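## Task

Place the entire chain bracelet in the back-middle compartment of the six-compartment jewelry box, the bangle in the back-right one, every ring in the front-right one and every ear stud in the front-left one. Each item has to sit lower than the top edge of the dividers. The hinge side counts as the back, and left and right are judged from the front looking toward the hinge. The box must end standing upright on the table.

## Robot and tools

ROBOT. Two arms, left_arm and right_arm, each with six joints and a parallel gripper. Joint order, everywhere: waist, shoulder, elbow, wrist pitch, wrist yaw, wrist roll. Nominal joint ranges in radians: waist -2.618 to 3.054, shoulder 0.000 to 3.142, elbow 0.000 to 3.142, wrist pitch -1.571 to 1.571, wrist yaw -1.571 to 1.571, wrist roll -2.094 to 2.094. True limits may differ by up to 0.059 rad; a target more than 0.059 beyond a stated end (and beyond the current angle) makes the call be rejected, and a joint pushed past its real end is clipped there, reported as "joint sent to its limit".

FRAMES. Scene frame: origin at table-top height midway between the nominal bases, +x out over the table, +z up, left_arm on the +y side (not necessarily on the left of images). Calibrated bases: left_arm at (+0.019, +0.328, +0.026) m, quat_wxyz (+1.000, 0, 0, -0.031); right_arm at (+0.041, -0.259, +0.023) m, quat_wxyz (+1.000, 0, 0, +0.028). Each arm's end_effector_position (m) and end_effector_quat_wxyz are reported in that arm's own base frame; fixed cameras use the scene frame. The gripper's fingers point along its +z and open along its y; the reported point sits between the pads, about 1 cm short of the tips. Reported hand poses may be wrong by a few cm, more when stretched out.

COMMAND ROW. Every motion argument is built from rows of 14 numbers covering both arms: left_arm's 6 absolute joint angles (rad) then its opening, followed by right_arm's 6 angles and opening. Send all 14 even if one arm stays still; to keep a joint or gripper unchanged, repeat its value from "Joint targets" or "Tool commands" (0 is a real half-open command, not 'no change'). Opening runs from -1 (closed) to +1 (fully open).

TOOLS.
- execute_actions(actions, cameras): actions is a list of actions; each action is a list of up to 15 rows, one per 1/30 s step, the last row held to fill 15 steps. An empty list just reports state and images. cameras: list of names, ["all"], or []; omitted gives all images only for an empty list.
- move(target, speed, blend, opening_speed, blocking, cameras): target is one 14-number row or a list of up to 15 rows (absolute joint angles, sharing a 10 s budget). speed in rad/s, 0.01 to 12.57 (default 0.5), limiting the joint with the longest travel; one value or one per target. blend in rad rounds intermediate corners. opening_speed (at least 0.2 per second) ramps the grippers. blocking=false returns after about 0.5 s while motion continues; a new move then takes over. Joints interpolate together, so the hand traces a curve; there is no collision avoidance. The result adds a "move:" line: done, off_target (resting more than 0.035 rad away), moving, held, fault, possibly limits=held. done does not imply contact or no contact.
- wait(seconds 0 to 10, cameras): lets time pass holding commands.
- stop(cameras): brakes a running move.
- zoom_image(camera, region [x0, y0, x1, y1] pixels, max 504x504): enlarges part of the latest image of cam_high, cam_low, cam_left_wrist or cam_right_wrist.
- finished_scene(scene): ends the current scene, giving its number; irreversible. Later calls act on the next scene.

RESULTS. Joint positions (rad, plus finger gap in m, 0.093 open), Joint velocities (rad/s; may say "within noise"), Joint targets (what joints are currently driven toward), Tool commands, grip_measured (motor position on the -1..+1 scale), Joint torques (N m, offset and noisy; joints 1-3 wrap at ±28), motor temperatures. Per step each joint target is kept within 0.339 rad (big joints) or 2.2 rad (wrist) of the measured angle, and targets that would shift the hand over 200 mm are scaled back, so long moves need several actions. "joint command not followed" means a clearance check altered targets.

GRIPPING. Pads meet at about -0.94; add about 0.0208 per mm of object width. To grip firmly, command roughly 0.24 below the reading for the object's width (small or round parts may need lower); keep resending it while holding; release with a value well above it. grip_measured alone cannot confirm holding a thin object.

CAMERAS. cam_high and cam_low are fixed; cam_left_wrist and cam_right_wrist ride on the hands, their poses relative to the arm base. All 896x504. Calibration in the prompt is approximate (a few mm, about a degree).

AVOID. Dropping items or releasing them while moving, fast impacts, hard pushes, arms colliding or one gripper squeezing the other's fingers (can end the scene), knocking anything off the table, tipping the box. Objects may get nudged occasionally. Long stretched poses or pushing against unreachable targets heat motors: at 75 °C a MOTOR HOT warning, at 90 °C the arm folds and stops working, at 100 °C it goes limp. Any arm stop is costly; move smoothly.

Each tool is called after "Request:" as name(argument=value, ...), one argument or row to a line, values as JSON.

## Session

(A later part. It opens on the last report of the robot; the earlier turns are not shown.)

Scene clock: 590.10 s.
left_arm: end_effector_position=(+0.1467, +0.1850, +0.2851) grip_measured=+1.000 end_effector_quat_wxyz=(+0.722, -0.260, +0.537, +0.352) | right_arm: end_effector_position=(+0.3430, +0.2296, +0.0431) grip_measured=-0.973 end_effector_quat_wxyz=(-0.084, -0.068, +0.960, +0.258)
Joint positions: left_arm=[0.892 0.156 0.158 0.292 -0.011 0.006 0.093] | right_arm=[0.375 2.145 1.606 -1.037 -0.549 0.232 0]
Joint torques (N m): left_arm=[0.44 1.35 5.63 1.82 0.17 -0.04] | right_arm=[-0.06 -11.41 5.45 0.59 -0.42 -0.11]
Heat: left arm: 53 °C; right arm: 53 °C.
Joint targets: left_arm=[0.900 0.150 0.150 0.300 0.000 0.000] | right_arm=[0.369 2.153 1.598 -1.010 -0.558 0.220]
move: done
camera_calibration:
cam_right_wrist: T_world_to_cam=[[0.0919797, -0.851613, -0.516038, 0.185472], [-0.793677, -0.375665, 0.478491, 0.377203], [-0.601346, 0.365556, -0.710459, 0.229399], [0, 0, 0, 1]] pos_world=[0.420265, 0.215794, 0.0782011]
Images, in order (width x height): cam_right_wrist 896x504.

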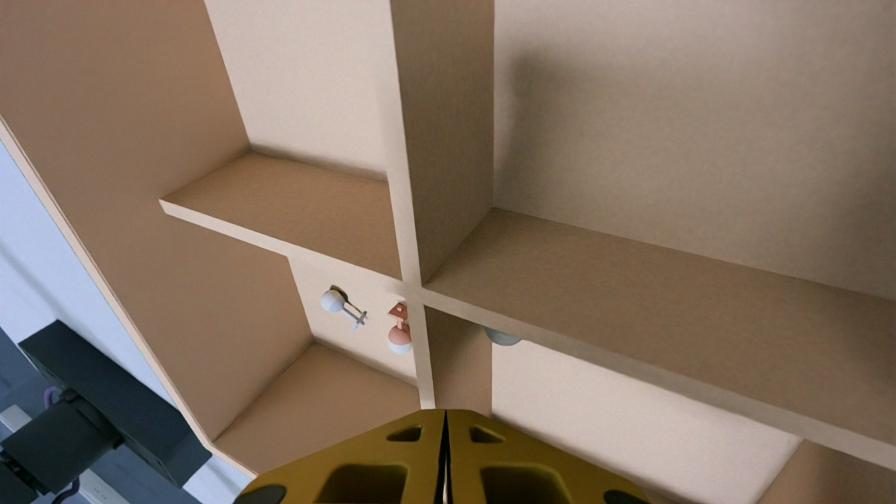

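Request:
move(
  target=[
    [0.9,0.15,0.15,0.3,0,0,-1,0.375,2.05,1.75,-1.2,-0.4,0.2,-1],
    [0.5,1.0,0.9,0.0,0,0,-1,-0.1,1.2,1.1,-1.2,0,0.2,-1],
    [-0.40,2.1,1.96,-1.42,0,0.869,-1,-0.7,0.6,0.6,-0.4,0,0.2,-1],
    [-0.435,2.182,1.595,-0.975,0,0.869,-1,-0.7,0.6,0.6,-0.4,0,0.2,-1],
  ],
  speed=[0.5,1.0,1.0,0.5],
  cameras=["all"],
)

Scene clock: 648.87 s.
left_arm: end_effector_position=(+0.3726, -0.1685, +0.0030) grip_measured=-0.982 end_effector_quat_wxyz=(+0.000, +0.600, +0.800, +0.003) | right_arm: end_effector_position=(+0.2073, -0.1714, +0.2267) grip_measured=-0.973 end_effector_quat_wxyz=(+0.530, +0.365, +0.755, -0.128)
Joint positions: left_arm=[-0.427 2.18 1.599 -0.989 -0.006 0.86 0] | right_arm=[-0.695 0.604 0.611 -0.424 -0.006 0.211 0]
Joint torques (N m): left_arm=[-0.8 -9.73 4.78 0.44 0.15 0.14] | right_arm=[0.02 -0.29 6.99 2.48 0.08 -0.07]
Motor temperatures (°C): left_arm=[26 31 38 52 26 27 27] | right_arm=[29 56 39 31 27 25 27]
Heat: left arm: 52 °C; right arm: 56 °C.
Joint targets: left_arm=[-0.435 2.182 1.595 -0.975 0.000 0.869] | right_arm=[-0.700 0.600 0.600 -0.400 0.000 0.200]
move: done
camera_calibration:
cam_left_wrist: T_world_to_cam=[[-0.956543, -0.291538, -0.00549961, 0.307331], [-0.270394, 0.879795, 0.390958, 0.289885], [-0.109141, 0.375456, -0.920392, 0.187549], [0, 0, 0, 1]] pos_world=[0.392828, -0.235857, 0.0609762]
cam_right_wrist: T_world_to_cam=[[-0.678614, -0.708921, -0.192129, 0.0620209], [-0.468581, 0.619291, -0.630009, 0.385301], [0.56561, -0.337505, -0.752446, 0.0719106], [0, 0, 0, 1]] pos_world=[0.181959, -0.170375, 0.308768]

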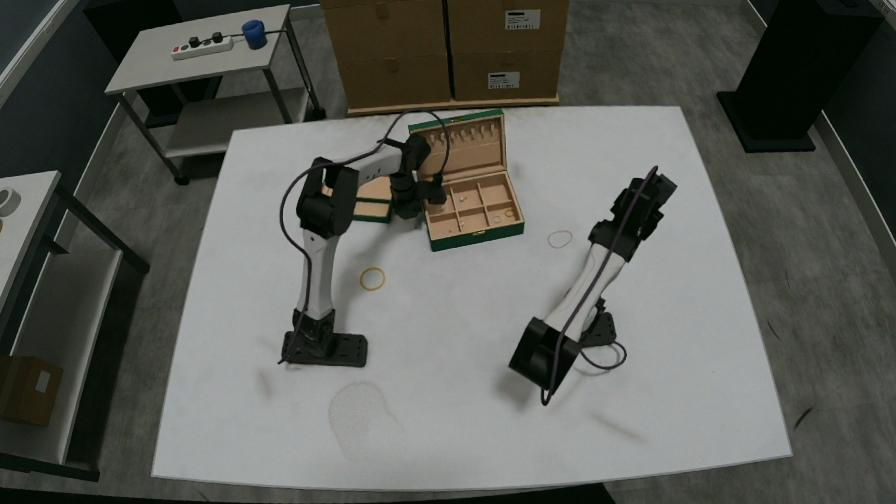

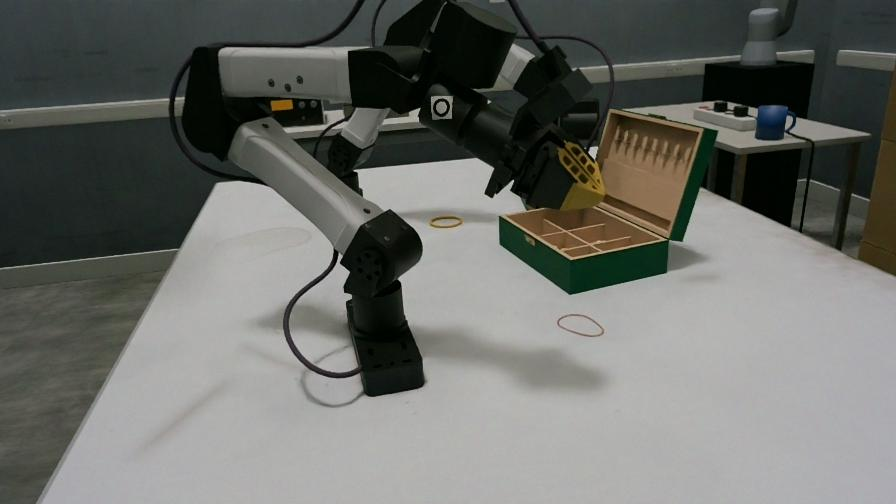

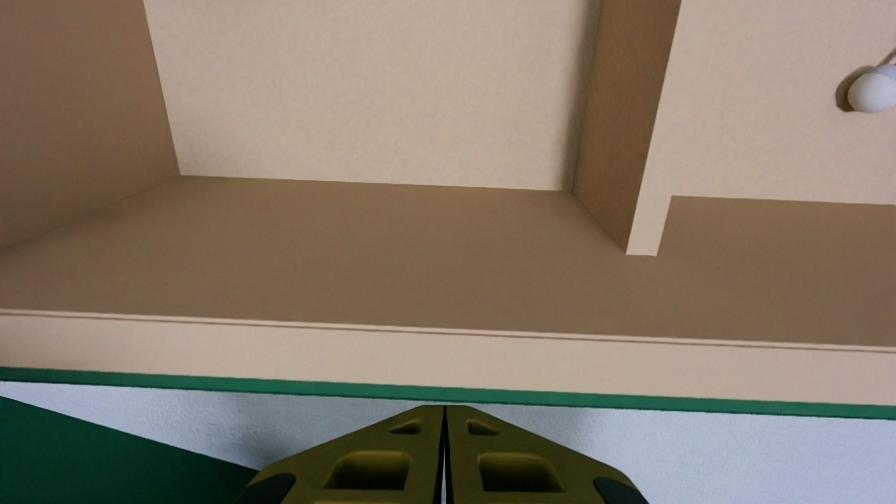

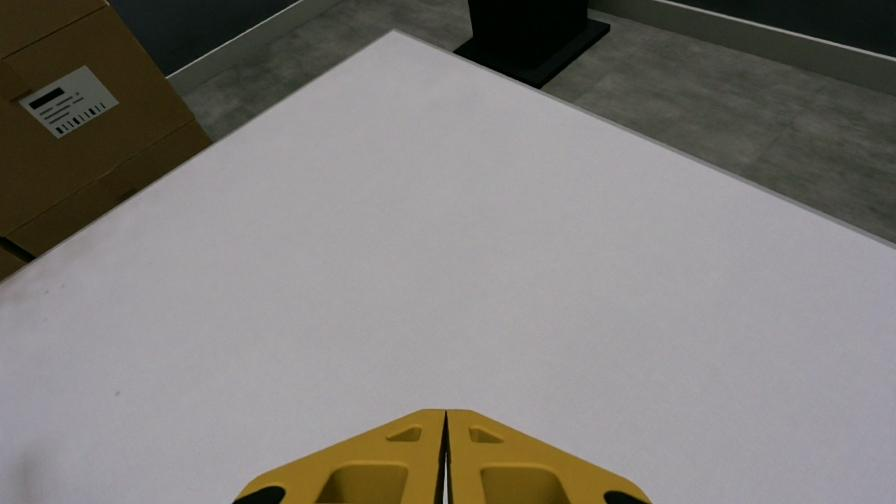

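Request:
move(
  target=[
    [-0.49,2.265,1.735,-1.03,0,0.815,-1,-0.7,0.6,0.6,-0.4,0,0.2,-1],
    [-0.565,2.41,1.99,-1.14,0,0.74,-1,-0.7,0.6,0.6,-0.4,0,0.2,-1],
  ],
  speed=[0.25,1.2],
  cameras=["cam_high","cam_left_wrist"],
)

Request:
zoom_image(
  camera="cam_high",
  region=[390, 100, 590, 260],
)

Scene clock: 667.53 s.
left_arm: end_effector_position=(+0.3869, -0.2357, -0.0020) grip_measured=-0.982 end_effector_quat_wxyz=(-0.019, +0.606, +0.795, +0.011) | right_arm: end_effector_position=(+0.2074, -0.1715, +0.2269) grip_measured=-0.973 end_effector_quat_wxyz=(+0.530, +0.365, +0.754, -0.128)
Joint positions: left_arm=[-0.557 2.401 1.955 -1.161 -0.026 0.745 0] | right_arm=[-0.695 0.604 0.611 -0.423 -0.006 0.211 0]
Joint torques (N m): left_arm=[-0.85 -10.43 8.25 0.45 0.36 -0.02] | right_arm=[0.02 -0.29 7.01 2.46 0.08 -0.08]
Heat: left arm: 48 °C; right arm: 52 °C.
Joint targets: left_arm=[-0.565 2.410 1.990 -1.140 0.000 0.740] | right_arm=[-0.700 0.600 0.600 -0.400 0.000 0.200]
move: done
camera_calibration:
cam_left_wrist: T_world_to_cam=[[-0.960788, -0.277258, 0.0037638, 0.306385], [-0.249178, 0.869277, 0.426928, 0.344202], [-0.121641, 0.409249, -0.904278, 0.222479], [0, 0, 0, 1]] pos_world=[0.407201, -0.305309, 0.0530798]
Images, in order (width x height): cam_high 896x504, cam_left_wrist 896x504.

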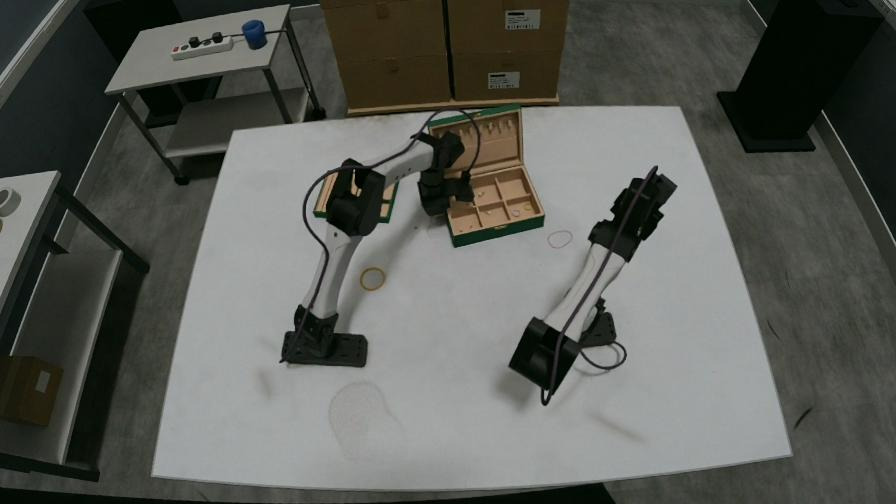

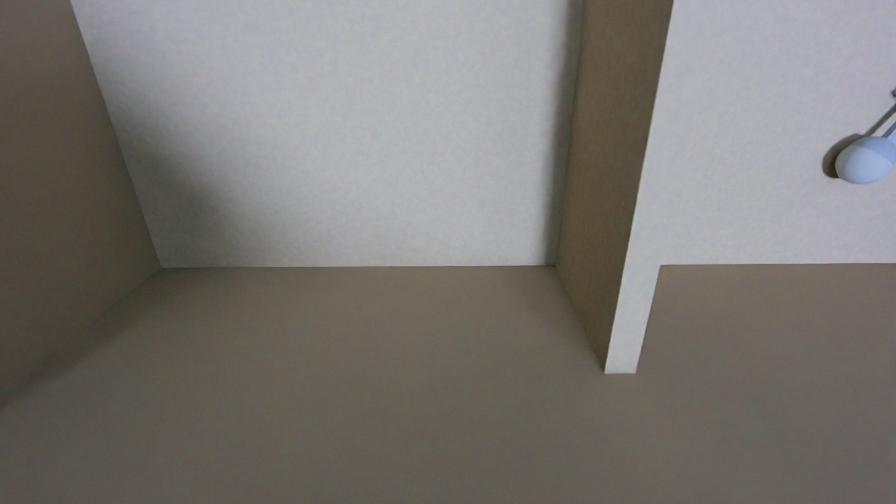

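Scaled by 2.520 from the camera's 896x504 image, which has a finer 1280x720 frame.

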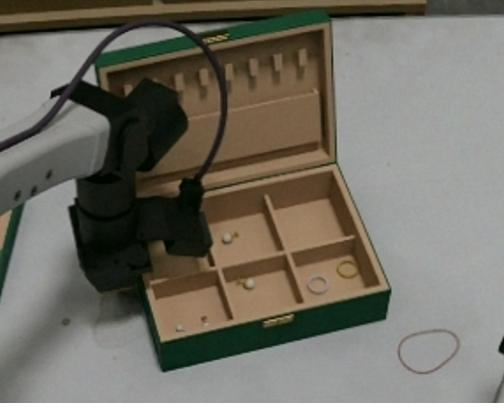

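Request:
move(
  target=[
    [-0.50,2.36,1.95,-1.14,0,0.75,-1,-0.7,0.6,0.6,-0.4,0,0.2,-1],
    [-0.42,2.1,1.9,-1.3,0,0.8,-1,-0.7,0.6,0.6,-0.4,0,0.2,-1],
    [0.3,1.0,0.9,0.0,0,0,-1,0.0,1.2,1.2,-1.2,0,0,-0.4],
    [0.9,0.15,0.15,0.3,0,0,-1,0.428,1.72,1.525,-1.35,0,0.26,-0.4],
  ],
  speed=[0.5,0.7,1.0,1.0],
  blend=[0.03,0.1,0.1,0],
  cameras=["cam_high","cam_right_wrist"],
)

Scene clock: 686.03 s.
left_arm: end_effector_position=(+0.1483, +0.1855, +0.2805) grip_measured=-0.982 end_effector_quat_wxyz=(+0.718, -0.261, +0.544, +0.348) | right_arm: end_effector_position=(+0.2880, +0.1313, +0.1409) grip_measured=-0.402 end_effector_quat_wxyz=(+0.015, -0.090, +0.996, +0.006)
Joint positions: left_arm=[0.892 0.156 0.156 0.275 -0.006 0.006 0] | right_arm=[0.427 1.711 1.503 -1.332 -0.001 0.247 0.026]
Joint torques (N m): left_arm=[0.43 1.33 5.78 1.97 0.11 -0.04] | right_arm=[0.61 -7.49 8.61 0.2 0.06 0.17]
Motor temperatures (°C): left_arm=[26 37 39 47 26 27 27] | right_arm=[29 49 40 36 27 25 27]
Heat: left arm: 47 °C; right arm: 49 °C.
Joint targets: left_arm=[0.900 0.150 0.150 0.300 0.000 0.000] | right_arm=[0.428 1.720 1.525 -1.350 0.000 0.260]
move: done; blend cut to 0 rad at target 3
camera_calibration:
cam_right_wrist: T_world_to_cam=[[0.185942, -0.982372, -0.0192675, 0.0774226], [-0.895913, -0.177564, 0.4072, 0.263278], [-0.403443, -0.0584537, -0.913136, 0.328993], [0, 0, 0, 1]] pos_world=[0.354208, 0.142037, 0.1947]
Images, in order (width x height): cam_high 896x504, cam_right_wrist 896x504.

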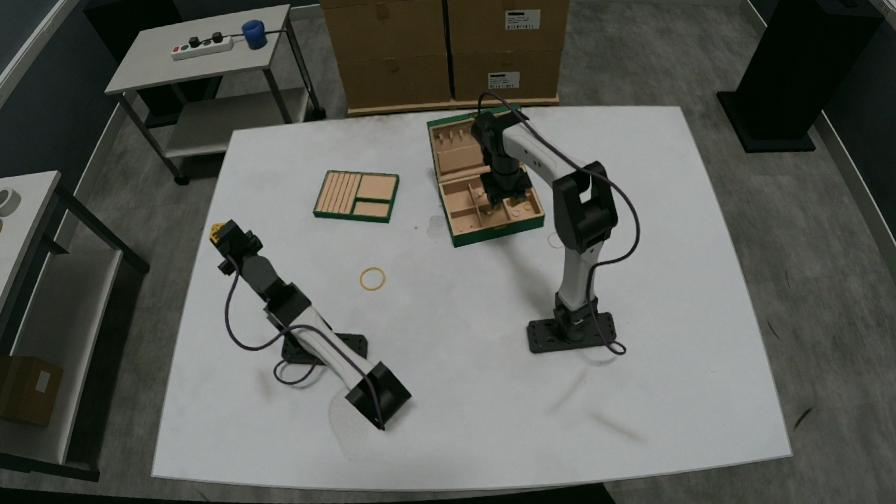

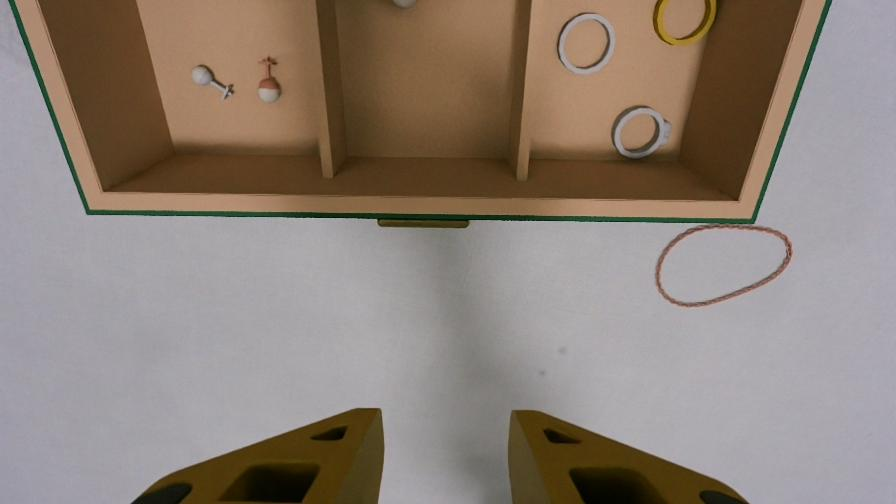

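Request:
move(
  target=[0.9,0.15,0.15,0.3,0,0,-1,0.457,1.925,1.615,-1.24,0,0.288,-0.4],
  speed=0.6,
  cameras=["cam_right_wrist"],
)

Scene clock: 698.30 s.
left_arm: end_effector_position=(+0.1482, +0.1854, +0.2810) grip_measured=-0.982 end_effector_quat_wxyz=(+0.718, -0.260, +0.543, +0.348) | right_arm: end_effector_position=(+0.3220, +0.1564, +0.0986) grip_measured=-0.402 end_effector_quat_wxyz=(-0.006, -0.088, +0.996, -0.002)
Joint positions: left_arm=[0.892 0.156 0.156 0.277 -0.006 0.006 0] | right_arm=[0.452 1.917 1.594 -1.26 -0.001 0.275 0.026]
Joint torques (N m): left_arm=[0.43 1.35 5.78 1.98 0.11 -0.04] | right_arm=[0.95 -9.57 8.42 0.49 0.06 0.16]
Heat: left arm: 48 °C; right arm: 50 °C.
Joint targets: left_arm=[0.900 0.150 0.150 0.300 0.000 0.000] | right_arm=[0.457 1.925 1.615 -1.240 0.000 0.288]
move: done
camera_calibration:
cam_right_wrist: T_world_to_cam=[[0.181966, -0.983269, -0.00845146, 0.0953727], [-0.879522, -0.166597, 0.445742, 0.304585], [-0.439692, -0.0736765, -0.895122, 0.317792], [0, 0, 0, 1]] pos_world=[0.390266, 0.167934, 0.149502]
Images, in order (width x height): cam_right_wrist 896x504.

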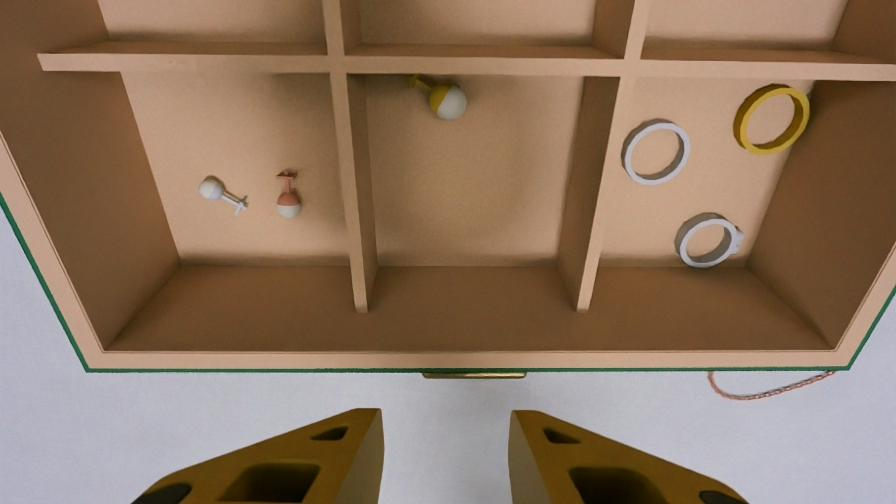

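Request:
move(
  target=[
    [0.9,0.15,0.15,0.3,0,0,-1,0.428,2.10,1.66,-1.115,0,0.255,-1],
    [0.9,0.15,0.15,0.3,0,0,-1,0.428,2.145,1.557,-0.975,0,0.255,-1],
  ],
  speed=0.4,
  cameras=["cam_right_wrist"],
)

Scene clock: 731.53 s.
left_arm: end_effector_position=(+0.1482, +0.1854, +0.2811) grip_measured=-0.982 end_effector_quat_wxyz=(+0.718, -0.260, +0.543, +0.348) | right_arm: end_effector_position=(+0.3591, +0.1646, +0.0144) grip_measured=-0.973 end_effector_quat_wxyz=(-0.007, -0.082, +0.997, -0.004)
Joint positions: left_arm=[0.892 0.156 0.156 0.277 -0.006 0.006 0] | right_arm=[0.431 2.13 1.565 -1.022 0.002 0.267 0]
Joint torques (N m): left_arm=[0.43 1.33 5.76 1.98 0.11 -0.04] | right_arm=[0.24 -10.48 5.41 0.79 0.02 -0.07]
Heat: left arm: 49 °C; right arm: 52 °C.
Joint targets: left_arm=[0.900 0.150 0.150 0.300 0.000 0.000] | right_arm=[0.428 2.145 1.557 -0.975 0.000 0.255]
move: off_target (right_arm); right_arm: the wrist pitch is farthest, 0.047 rad from its target
camera_calibration:
cam_right_wrist: T_world_to_cam=[[0.169653, -0.985495, -0.00420134, 0.100614], [-0.880468, -0.153485, 0.448574, 0.374247], [-0.442712, -0.0724028, -0.893736, 0.260217], [0, 0, 0, 1]] pos_world=[0.427644, 0.175436, 0.0651106]
Images, in order (width x height): cam_right_wrist 896x504.

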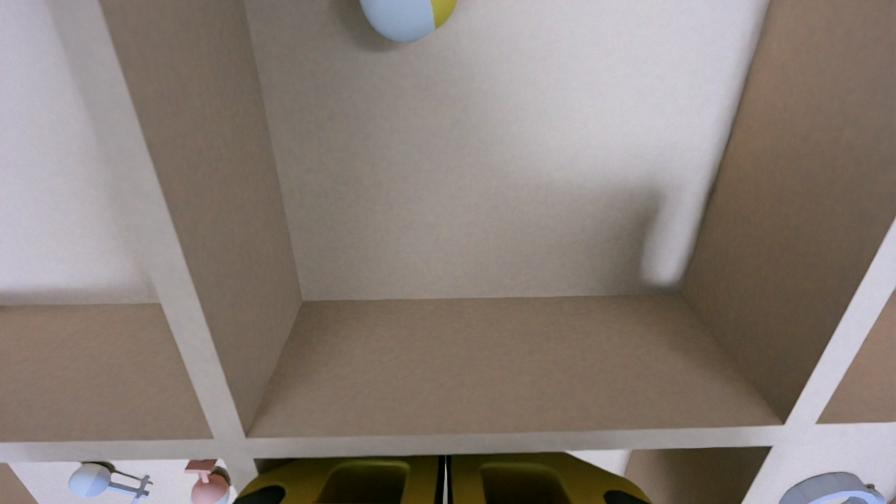

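Request:
move(
  target=[
    [0.9,0.15,0.15,0.3,0,0,-1,0.430,2.125,1.52,-0.965,0,0.255,-1],
    [0.9,0.15,0.15,0.3,0,0,-1,0.442,2.035,1.37,-0.91,0,0.265,-1],
  ],
  speed=0.25,
)

Request:
move(
  target=[
    [0.9,0.15,0.15,0.3,0,0,-1,0.442,1.92,1.56,-1.18,0,0.265,-0.3],
  ],
  speed=0.5,
  cameras=["cam_right_wrist"],
)

Scene clock: 739.10 s.
left_arm: end_effector_position=(+0.1481, +0.1853, +0.2812) grip_measured=-0.982 end_effector_quat_wxyz=(+0.718, -0.260, +0.543, +0.348) | right_arm: end_effector_position=(+0.3387, +0.1569, +0.0047) grip_measured=-0.973 end_effector_quat_wxyz=(+0.003, -0.084, +0.996, +0.000)
Joint positions: left_arm=[0.892 0.156 0.156 0.278 -0.006 0.006 0] | right_arm=[0.435 2.046 1.393 -0.911 0.002 0.266 0]
Joint torques (N m): left_arm=[0.42 1.33 5.76 1.97 0.11 -0.04] | right_arm=[1.09 -12.03 3.73 0.4 0.02 0.04]
Motor temperatures (°C): left_arm=[26 32 37 49 26 27 27] | right_arm=[29 53 42 32 26 25 27]
Heat: left arm: 49 °C; right arm: 53 °C.
Joint targets: left_arm=[0.900 0.150 0.150 0.300 0.000 0.000] | right_arm=[0.442 2.035 1.370 -0.910 0.000 0.265]
move: done
camera_calibration:
cam_left_wrist: T_world_to_cam=[[0.781405, -0.62397, 0.00817711, -0.0023741], [-0.0677142, -0.0978111, -0.992899, 0.349382], [0.620339, 0.775303, -0.118682, -0.121441], [0, 0, 0, 1]] pos_world=[0.100848, 0.126846, 0.332508]
cam_right_wrist: T_world_to_cam=[[0.174296, -0.984646, -0.00969284, 0.0947826], [-0.88894, -0.161574, 0.428579, 0.363641], [-0.423564, -0.0660834, -0.903452, 0.234529], [0, 0, 0, 1]] pos_world=[0.406073, 0.167581, 0.0569554]

Scene clock: 740.13 s.
left_arm: end_effector_position=(+0.1481, +0.1853, +0.2812) grip_measured=-0.982 end_effector_quat_wxyz=(+0.718, -0.260, +0.543, +0.348) | right_arm: end_effector_position=(+0.3266, +0.1537, +0.0621) grip_measured=-0.361 end_effector_quat_wxyz=(-0.020, -0.086, +0.996, -0.004)
Joint positions: left_arm=[0.892 0.156 0.156 0.278 -0.006 0.006 0] | right_arm=[0.437 1.975 1.528 -1.164 -0.006 0.265 0.028]
Joint torques (N m): left_arm=[0.44 1.33 5.76 1.97 0.11 -0.04] | right_arm=[0.96 -15.88 9.35 0.08 0.1 0.06]
Heat: left arm: 49 °C; right arm: 54 °C.
Joint targets: left_arm=[0.900 0.150 0.150 0.300 0.000 0.000] | right_arm=[0.442 1.920 1.560 -1.180 0.000 0.265]
move: off_target (right_arm); right_arm: the shoulder is farthest, 0.055 rad from its target
camera_calibration:
cam_right_wrist: T_world_to_cam=[[0.177172, -0.98416, -0.00624429, 0.0930661], [-0.867774, -0.159206, 0.470768, 0.317909], [-0.464305, -0.0779881, -0.882235, 0.294882], [0, 0, 0, 1]] pos_world=[0.3963, 0.165203, 0.111075]
Images, in order (width x height): cam_right_wrist 896x504.

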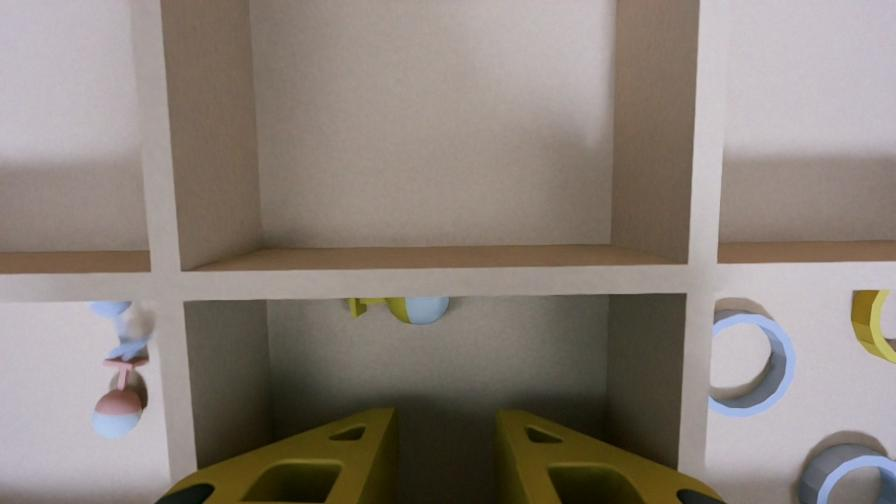

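Request:
move(
  target=[
    [0.9,0.15,0.15,0.3,0,0,-1,0.45,1.72,1.45,-1.0,0,0.6,-0.6],
    [0.9,0.15,0.15,0.3,0,0,-1,0.458,1.64,0.97,-0.54,0,1.86,-0.6],
  ],
  speed=[0.6,1.0],
  cameras=["cam_right_wrist","cam_high"],
)

Request:
zoom_image(
  camera="cam_high",
  region=[400, 100, 600, 260],
)

Scene clock: 767.00 s.
left_arm: end_effector_position=(+0.1481, +0.1853, +0.2812) grip_measured=-0.982 end_effector_quat_wxyz=(+0.718, -0.260, +0.543, +0.348) | right_arm: end_effector_position=(+0.3142, +0.1524, +0.0362) grip_measured=-0.598 end_effector_quat_wxyz=(+0.065, +0.634, +0.757, +0.145)
Joint positions: left_arm=[0.892 0.156 0.156 0.278 -0.006 0.006 0] | right_arm=[0.451 1.669 0.978 -0.56 -0.001 1.845 0.017]
Joint torques (N m): left_arm=[0.44 1.33 5.76 1.97 0.11 -0.04] | right_arm=[1.03 -10.56 5.63 1.12 0.08 0.19]
Motor temperatures (°C): left_arm=[26 32 37 49 26 27 27] | right_arm=[29 69 45 31 26 25 28]
Heat: left arm: 49 °C; right arm: 69 °C.
Joint targets: left_arm=[0.900 0.150 0.150 0.300 0.000 0.000] | right_arm=[0.458 1.640 0.970 -0.540 0.000 1.860]
move: done
camera_calibration:
cam_right_wrist: T_world_to_cam=[[-0.936227, -0.159987, -0.312863, 0.329204], [-0.302668, 0.81948, 0.486666, -0.00812267], [0.178525, 0.550324, -0.815643, -0.0340829], [0, 0, 0, 1]] pos_world=[0.311836, 0.0780814, 0.0791493]
Images, in order (width x height): cam_high 896x504, cam_right_wrist 896x504.

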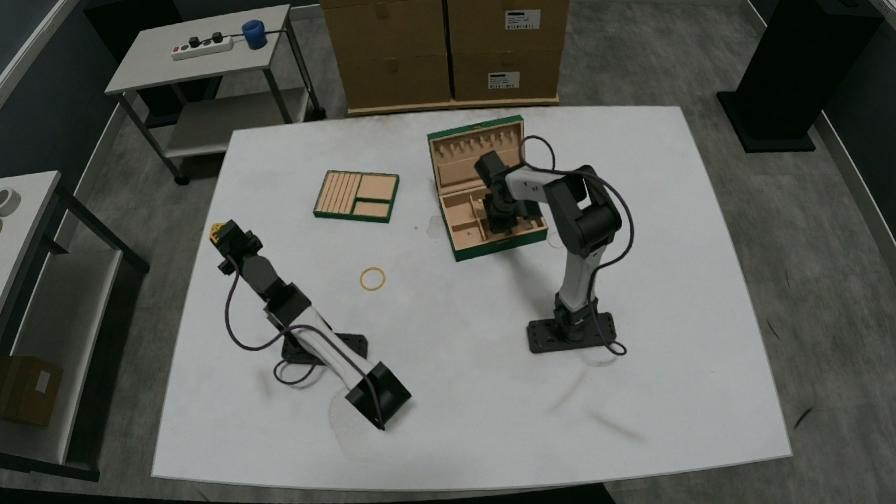

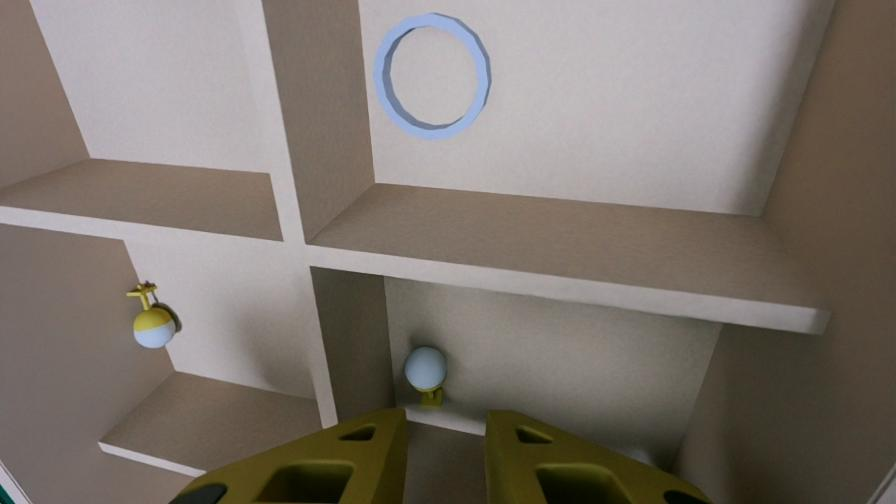

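Scaled by 2.520 from the camera's 896x504 image, which has a finer 1280x720 frame.

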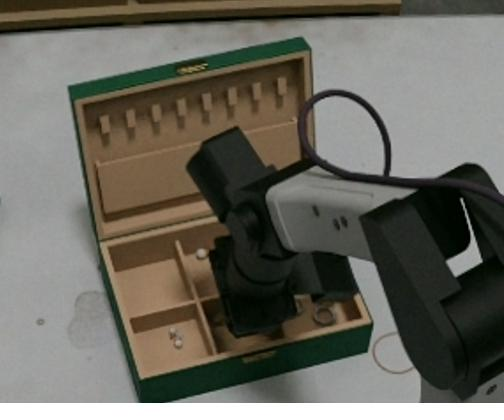

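Request:
move(
  target=[
    [0.9,0.15,0.15,0.3,0,0,-1,0.46,1.60,1.15,-0.8,0,1.4,-1],
    [0.9,0.15,0.15,0.3,0,0,-1,0.482,1.835,1.425,-1.14,0,0.31,-1],
    [0.9,0.15,0.15,0.3,0,0,-1,0.482,1.918,1.25,-0.89,0,0.31,-1],
    [0.9,0.15,0.15,0.3,0,0,-1,0.52,1.855,1.178,-0.89,0,0.35,-1],
    [0.9,0.15,0.15,0.3,0,0,-1,0.635,1.765,1.07,-0.875,0,0.46,-1],
  ],
  speed=[0.6,1.0,0.5,0.2,0.5],
)

Request:
move(
  target=[0.9,0.15,0.15,0.3,0,0,-1,0.60,1.5,1.15,-1.1,0,0.42,-0.6],
  speed=0.6,
  cameras=["cam_right_wrist","cam_high"],
)

Request:
zoom_image(
  camera="cam_high",
  region=[400, 100, 600, 280],
)

Scene clock: 804.63 s.
left_arm: end_effector_position=(+0.1481, +0.1853, +0.2812) grip_measured=-0.982 end_effector_quat_wxyz=(+0.718, -0.260, +0.543, +0.348) | right_arm: end_effector_position=(+0.2499, +0.1772, +0.0167) grip_measured=-0.973 end_effector_quat_wxyz=(+0.013, -0.091, +0.996, -0.005)
Joint positions: left_arm=[0.892 0.156 0.156 0.278 -0.006 0.006 0] | right_arm=[0.629 1.786 1.084 -0.852 0.022 0.448 0]
Joint torques (N m): left_arm=[0.43 1.33 5.78 1.97 0.11 -0.04] | right_arm=[1.01 -10.39 4.53 0.14 -0.16 0.19]
Motor temperatures (°C): left_arm=[26 31 37 50 26 27 27] | right_arm=[29 59 42 32 26 25 27]
Heat: left arm: 50 °C; right arm: 59 °C.
Joint targets: left_arm=[0.900 0.150 0.150 0.300 0.000 0.000] | right_arm=[0.635 1.765 1.070 -0.875 0.000 0.460]
move: done
camera_calibration:
cam_left_wrist: T_world_to_cam=[[0.781405, -0.62397, 0.00817711, -0.0023741], [-0.0677142, -0.0978111, -0.992899, 0.349382], [0.620339, 0.775303, -0.118682, -0.121441], [0, 0, 0, 1]] pos_world=[0.100848, 0.126846, 0.332508]
cam_right_wrist: T_world_to_cam=[[0.186933, -0.98237, 0.00231293, 0.126612], [-0.895344, -0.169404, 0.4119, 0.286151], [-0.404246, -0.0790687, -0.911226, 0.206724], [0, 0, 0, 1]] pos_world=[0.316103, 0.1892, 0.0702143]

Scene clock: 805.83 s.
left_arm: end_effector_position=(+0.1481, +0.1853, +0.2812) grip_measured=-0.982 end_effector_quat_wxyz=(+0.718, -0.260, +0.543, +0.348) | right_arm: end_effector_position=(+0.2323, +0.1591, +0.1031) grip_measured=-0.602 end_effector_quat_wxyz=(+0.052, -0.086, +0.995, +0.025)
Joint positions: left_arm=[0.892 0.156 0.156 0.278 -0.006 0.006 0] | right_arm=[0.605 1.508 1.136 -1.083 0.008 0.432 0.016]
Joint torques (N m): left_arm=[0.44 1.35 5.78 1.97 0.11 -0.04] | right_arm=[0.02 -7.17 7.98 0.39 -0.02 -0.06]
Motor temperatures (°C): left_arm=[26 31 37 50 26 27 27] | right_arm=[29 59 42 32 26 25 27]
Heat: left arm: 50 °C; right arm: 59 °C.
Joint targets: left_arm=[0.900 0.150 0.150 0.300 0.000 0.000] | right_arm=[0.600 1.500 1.150 -1.100 0.000 0.420]
move: done
camera_calibration:
cam_right_wrist: T_world_to_cam=[[0.182108, -0.981975, -0.0506125, 0.118393], [-0.923622, -0.188489, 0.333757, 0.249388], [-0.337281, -0.0140332, -0.941299, 0.253998], [0, 0, 0, 1]] pos_world=[0.294449, 0.16683, 0.161845]
Images, in order (width x height): cam_high 896x504, cam_right_wrist 896x504.

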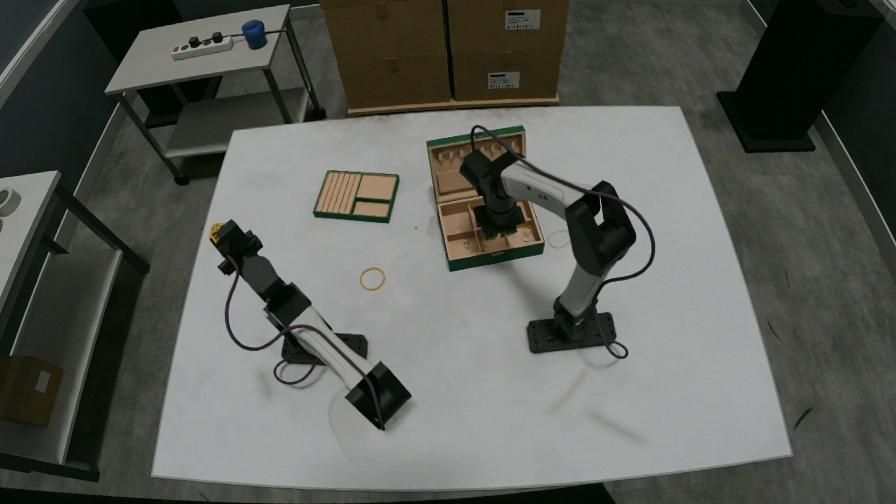

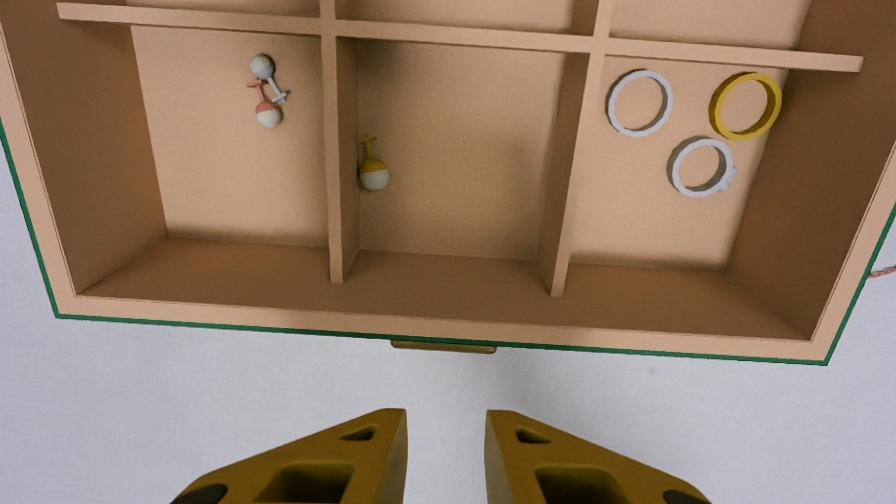

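Scaled by 2.520 from the camera's 896x504 image, which has a finer 1280x720 frame.

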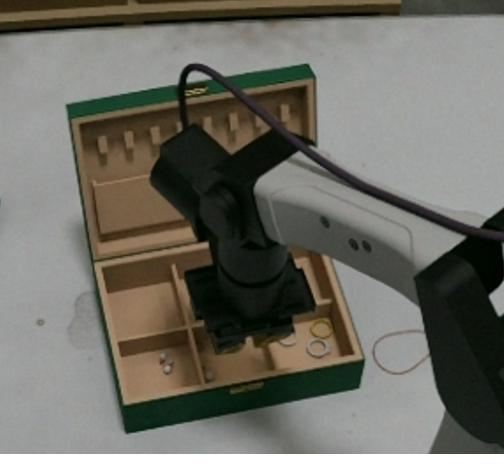

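Request:
move(
  target=[
    [0.9,0.15,0.15,0.3,0,0,-1,0.834,1.91,1.56,-1.20,0,-0.86,-1],
    [0.9,0.15,0.15,0.3,0,0,-1,0.834,1.985,1.353,-0.925,0,-0.86,-1],
    [0.9,0.15,0.15,0.3,0,0,-1,0.862,2.01,1.385,-0.94,0,-0.84,-1],
    [0.9,0.15,0.15,0.3,0,0,-1,0.915,2.08,1.49,-0.97,0,-0.79,-1],
    [0.9,0.15,0.15,0.3,0,0,-1,0.93,2.095,1.52,-0.985,0,-0.78,-1],
  ],
  speed=[0.8,0.5,0.2,0.4,0.1],
)

Request:
move(
  target=[
    [0.9,0.15,0.15,0.3,0,0,-1,0.91,1.99,1.62,-1.2,0,-0.78,-0.6],
    [0.9,0.15,0.15,0.3,0,0,-1,0.72,1.58,1.25,-1.15,0,0.57,-0.6],
  ],
  speed=[0.4,0.9],
  cameras=["cam_right_wrist","cam_high"],
)

Scene clock: 839.80 s.
left_arm: end_effector_position=(+0.1481, +0.1853, +0.2812) grip_measured=-0.982 end_effector_quat_wxyz=(+0.718, -0.260, +0.543, +0.348) | right_arm: end_effector_position=(+0.2442, +0.2932, +0.0254) grip_measured=-0.973 end_effector_quat_wxyz=(+0.003, +0.745, -0.667, +0.030)
Joint positions: left_arm=[0.892 0.156 0.156 0.278 -0.006 0.006 0] | right_arm=[0.903 2.061 1.503 -1.022 0.06 -0.778 0]
Joint torques (N m): left_arm=[0.44 1.32 5.76 1.97 0.11 -0.04] | right_arm=[2.86 -8.08 7.73 0.71 -0.57 0.01]
Motor temperatures (°C): left_arm=[26 31 37 50 26 27 27] | right_arm=[29 55 43 31 26 25 27]
Heat: left arm: 50 °C; right arm: 55 °C.
Joint targets: left_arm=[0.900 0.150 0.150 0.300 0.000 0.000] | right_arm=[0.930 2.095 1.520 -0.985 0.000 -0.780]
move: off_target (right_arm); right_arm: the wrist yaw is farthest, 0.060 rad from its target
camera_calibration:
cam_left_wrist: T_world_to_cam=[[0.781405, -0.62397, 0.00817711, -0.0023741], [-0.0677142, -0.0978111, -0.992899, 0.349382], [0.620339, 0.775303, -0.118682, -0.121441], [0, 0, 0, 1]] pos_world=[0.100848, 0.126846, 0.332508]
cam_right_wrist: T_world_to_cam=[[0.992846, 0.116825, 0.0246555, -0.278052], [0.0908983, -0.873458, 0.478339, 0.261054], [0.0774176, -0.472676, -0.877829, 0.218405], [0, 0, 0, 1]] pos_world=[0.235425, 0.363738, 0.0737054]

Scene clock: 842.83 s.
left_arm: end_effector_position=(+0.1481, +0.1853, +0.2812) grip_measured=-0.982 end_effector_quat_wxyz=(+0.718, -0.260, +0.543, +0.348) | right_arm: end_effector_position=(+0.2202, +0.1936, +0.1094) grip_measured=-0.602 end_effector_quat_wxyz=(+0.025, -0.085, +0.996, +0.014)
Joint positions: left_arm=[0.892 0.156 0.156 0.278 -0.006 0.006 0] | right_arm=[0.726 1.603 1.259 -1.17 0.008 0.556 0.016]
Joint torques (N m): left_arm=[0.43 1.35 5.76 1.97 0.11 -0.04] | right_arm=[0.02 -9.42 5.68 0.68 -0.01 0.16]
Motor temperatures (°C): left_arm=[26 31 37 50 26 27 27] | right_arm=[29 55 42 31 26 25 27]
Heat: left arm: 50 °C; right arm: 55 °C.
Joint targets: left_arm=[0.900 0.150 0.150 0.300 0.000 0.000] | right_arm=[0.720 1.580 1.250 -1.150 0.000 0.570]
move: done
camera_calibration:
cam_right_wrist: T_world_to_cam=[[0.176185, -0.983778, -0.0337486, 0.154654], [-0.905625, -0.175433, 0.386091, 0.230474], [-0.385748, -0.0374598, -0.921843, 0.269477], [0, 0, 0, 1]] pos_world=[0.285426, 0.202672, 0.164651]
Images, in order (width x height): cam_high 896x504, cam_right_wrist 896x504.

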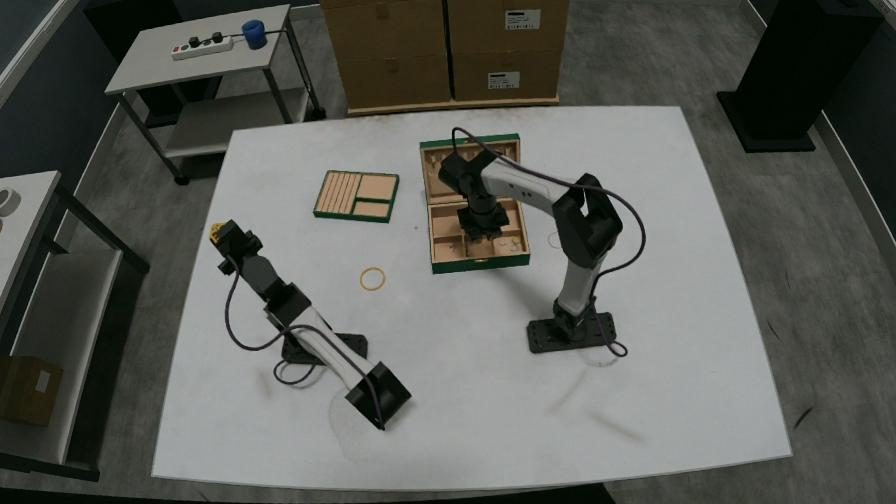

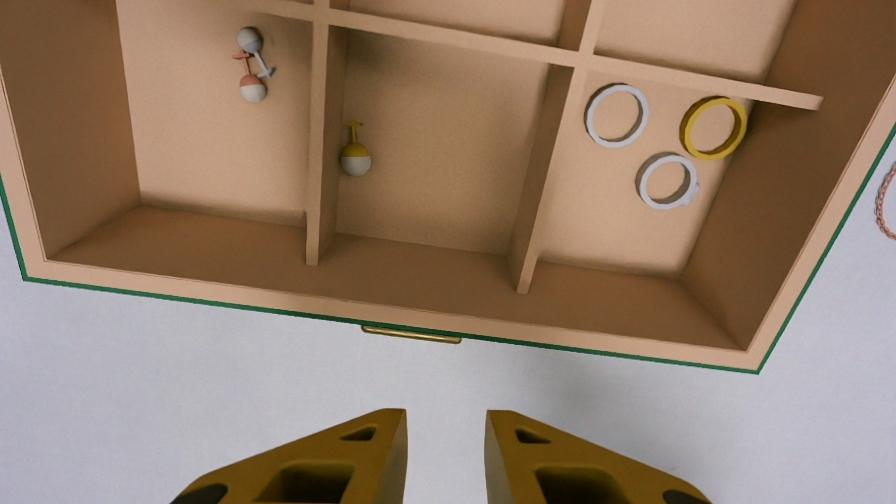

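Request:
move(
  target=[
    [0.9,0.15,0.15,0.3,0,0,-1,0.886,2.0,2.0,-1.55,0,-0.2,-1],
    [0.9,0.15,0.15,0.3,0,0,-1,0.886,2.45,2.335,-1.44,0,-0.72,-1],
    [0.9,0.15,0.15,0.3,0,0,-1,0.886,2.46,2.075,-1.18,0,-0.72,-1],
    [0.9,0.15,0.15,0.3,0,0,-1,0.86,2.39,1.955,-1.13,0,-0.745,-1],
    [0.9,0.15,0.15,0.3,0,0,-1,0.78,2.24,1.715,-1.045,0,-0.825,-1],
  ],
  speed=[0.9,0.7,0.5,0.2,0.9],
  cameras=["cam_high"],
)

Request:
zoom_image(
  camera="cam_high",
  region=[400, 120, 600, 290],
)

Scene clock: 874.97 s.
left_arm: end_effector_position=(+0.1481, +0.1853, +0.2812) grip_measured=-0.982 end_effector_quat_wxyz=(+0.718, -0.260, +0.543, +0.348) | right_arm: end_effector_position=(+0.2994, +0.3086, +0.0013) grip_measured=-0.973 end_effector_quat_wxyz=(+0.001, +0.719, -0.695, -0.011)
Joint positions: left_arm=[0.892 0.156 0.156 0.278 -0.006 0.006 0] | right_arm=[0.792 2.266 1.734 -1.042 -0.022 -0.812 0]
Joint torques (N m): left_arm=[0.44 1.33 5.76 1.97 0.11 -0.04] | right_arm=[-0.57 -15.54 4.45 0.31 0.18 -0.07]
Motor temperatures (°C): left_arm=[26 31 37 51 26 27 27] | right_arm=[29 56 42 30 26 25 27]
Heat: left arm: 51 °C; right arm: 56 °C.
Joint targets: left_arm=[0.900 0.150 0.150 0.300 0.000 0.000] | right_arm=[0.780 2.240 1.715 -1.045 0.000 -0.825]
move: done
Images, in order (width x height): cam_high 896x504.

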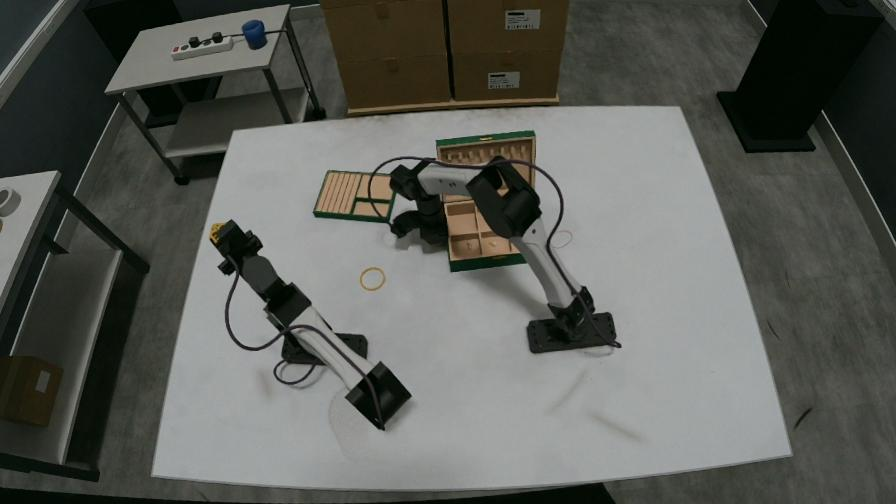

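Scaled by 2.520 from the camera's 896x504 image, which has a finer 1280x720 frame.

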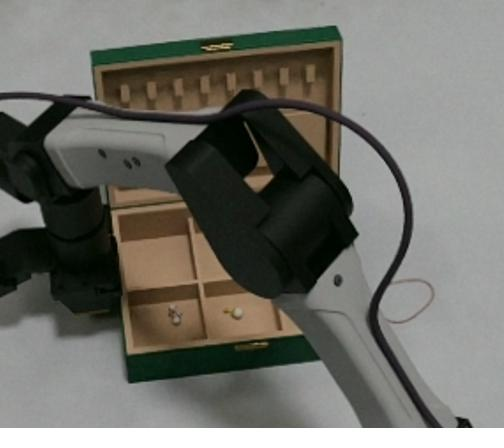

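Request:
move(
  target=[
    [0.9,0.15,0.15,0.3,0,0,-1,0.81,2.25,1.75,-1.06,0,-0.825,-1],
    [0.9,0.15,0.15,0.3,0,0,-1,0.82,2.15,2.0,-1.42,0,-0.8,-0.5],
    [0.9,0.15,0.15,0.3,0,0,-1,0.65,1.55,1.24,-1.16,0,0.6,-0.5],
  ],
  speed=[0.3,0.6,1.0],
  cameras=["cam_right_wrist"],
)

Scene clock: 885.87 s.
left_arm: end_effector_position=(+0.1481, +0.1853, +0.2812) grip_measured=-0.982 end_effector_quat_wxyz=(+0.718, -0.260, +0.543, +0.348) | right_arm: end_effector_position=(+0.2279, +0.1763, +0.1150) grip_measured=-0.502 end_effector_quat_wxyz=(+0.026, -0.035, +0.999, +0.022)
Joint positions: left_arm=[0.892 0.156 0.156 0.278 -0.006 0.006 0] | right_arm=[0.655 1.572 1.249 -1.18 -0.005 0.586 0.021]
Joint torques (N m): left_arm=[0.44 1.33 5.76 1.97 0.11 -0.04] | right_arm=[0.03 -9.07 5.68 0.71 0.11 0.21]
Motor temperatures (°C): left_arm=[26 31 37 51 26 27 27] | right_arm=[29 61 41 30 26 25 27]
Heat: left arm: 51 °C; right arm: 61 °C.
Joint targets: left_arm=[0.900 0.150 0.150 0.300 0.000 0.000] | right_arm=[0.650 1.550 1.240 -1.160 0.000 0.600]
move: done
camera_calibration:
cam_right_wrist: T_world_to_cam=[[0.0776546, -0.995623, -0.0520028, 0.16316], [-0.91845, -0.0917316, 0.384753, 0.220564], [-0.387839, 0.0178842, -0.921554, 0.267622], [0, 0, 0, 1]] pos_world=[0.293701, 0.177892, 0.17025]
Images, in order (width x height): cam_right_wrist 896x504.

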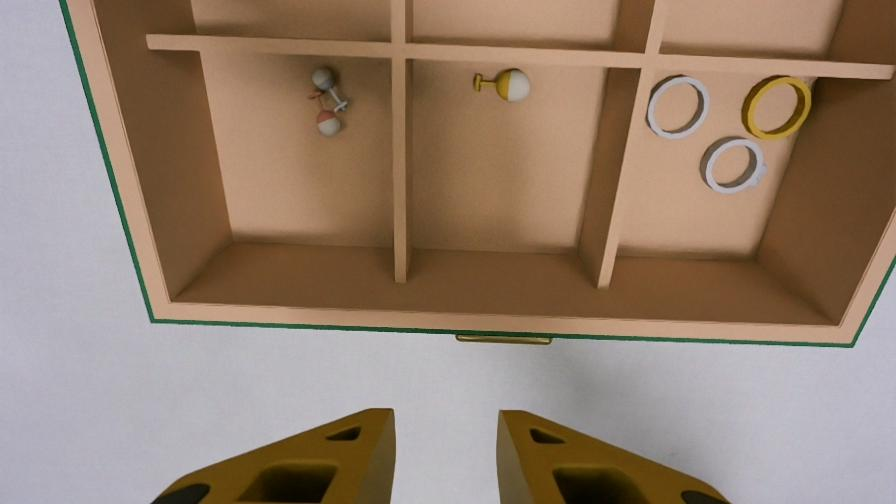

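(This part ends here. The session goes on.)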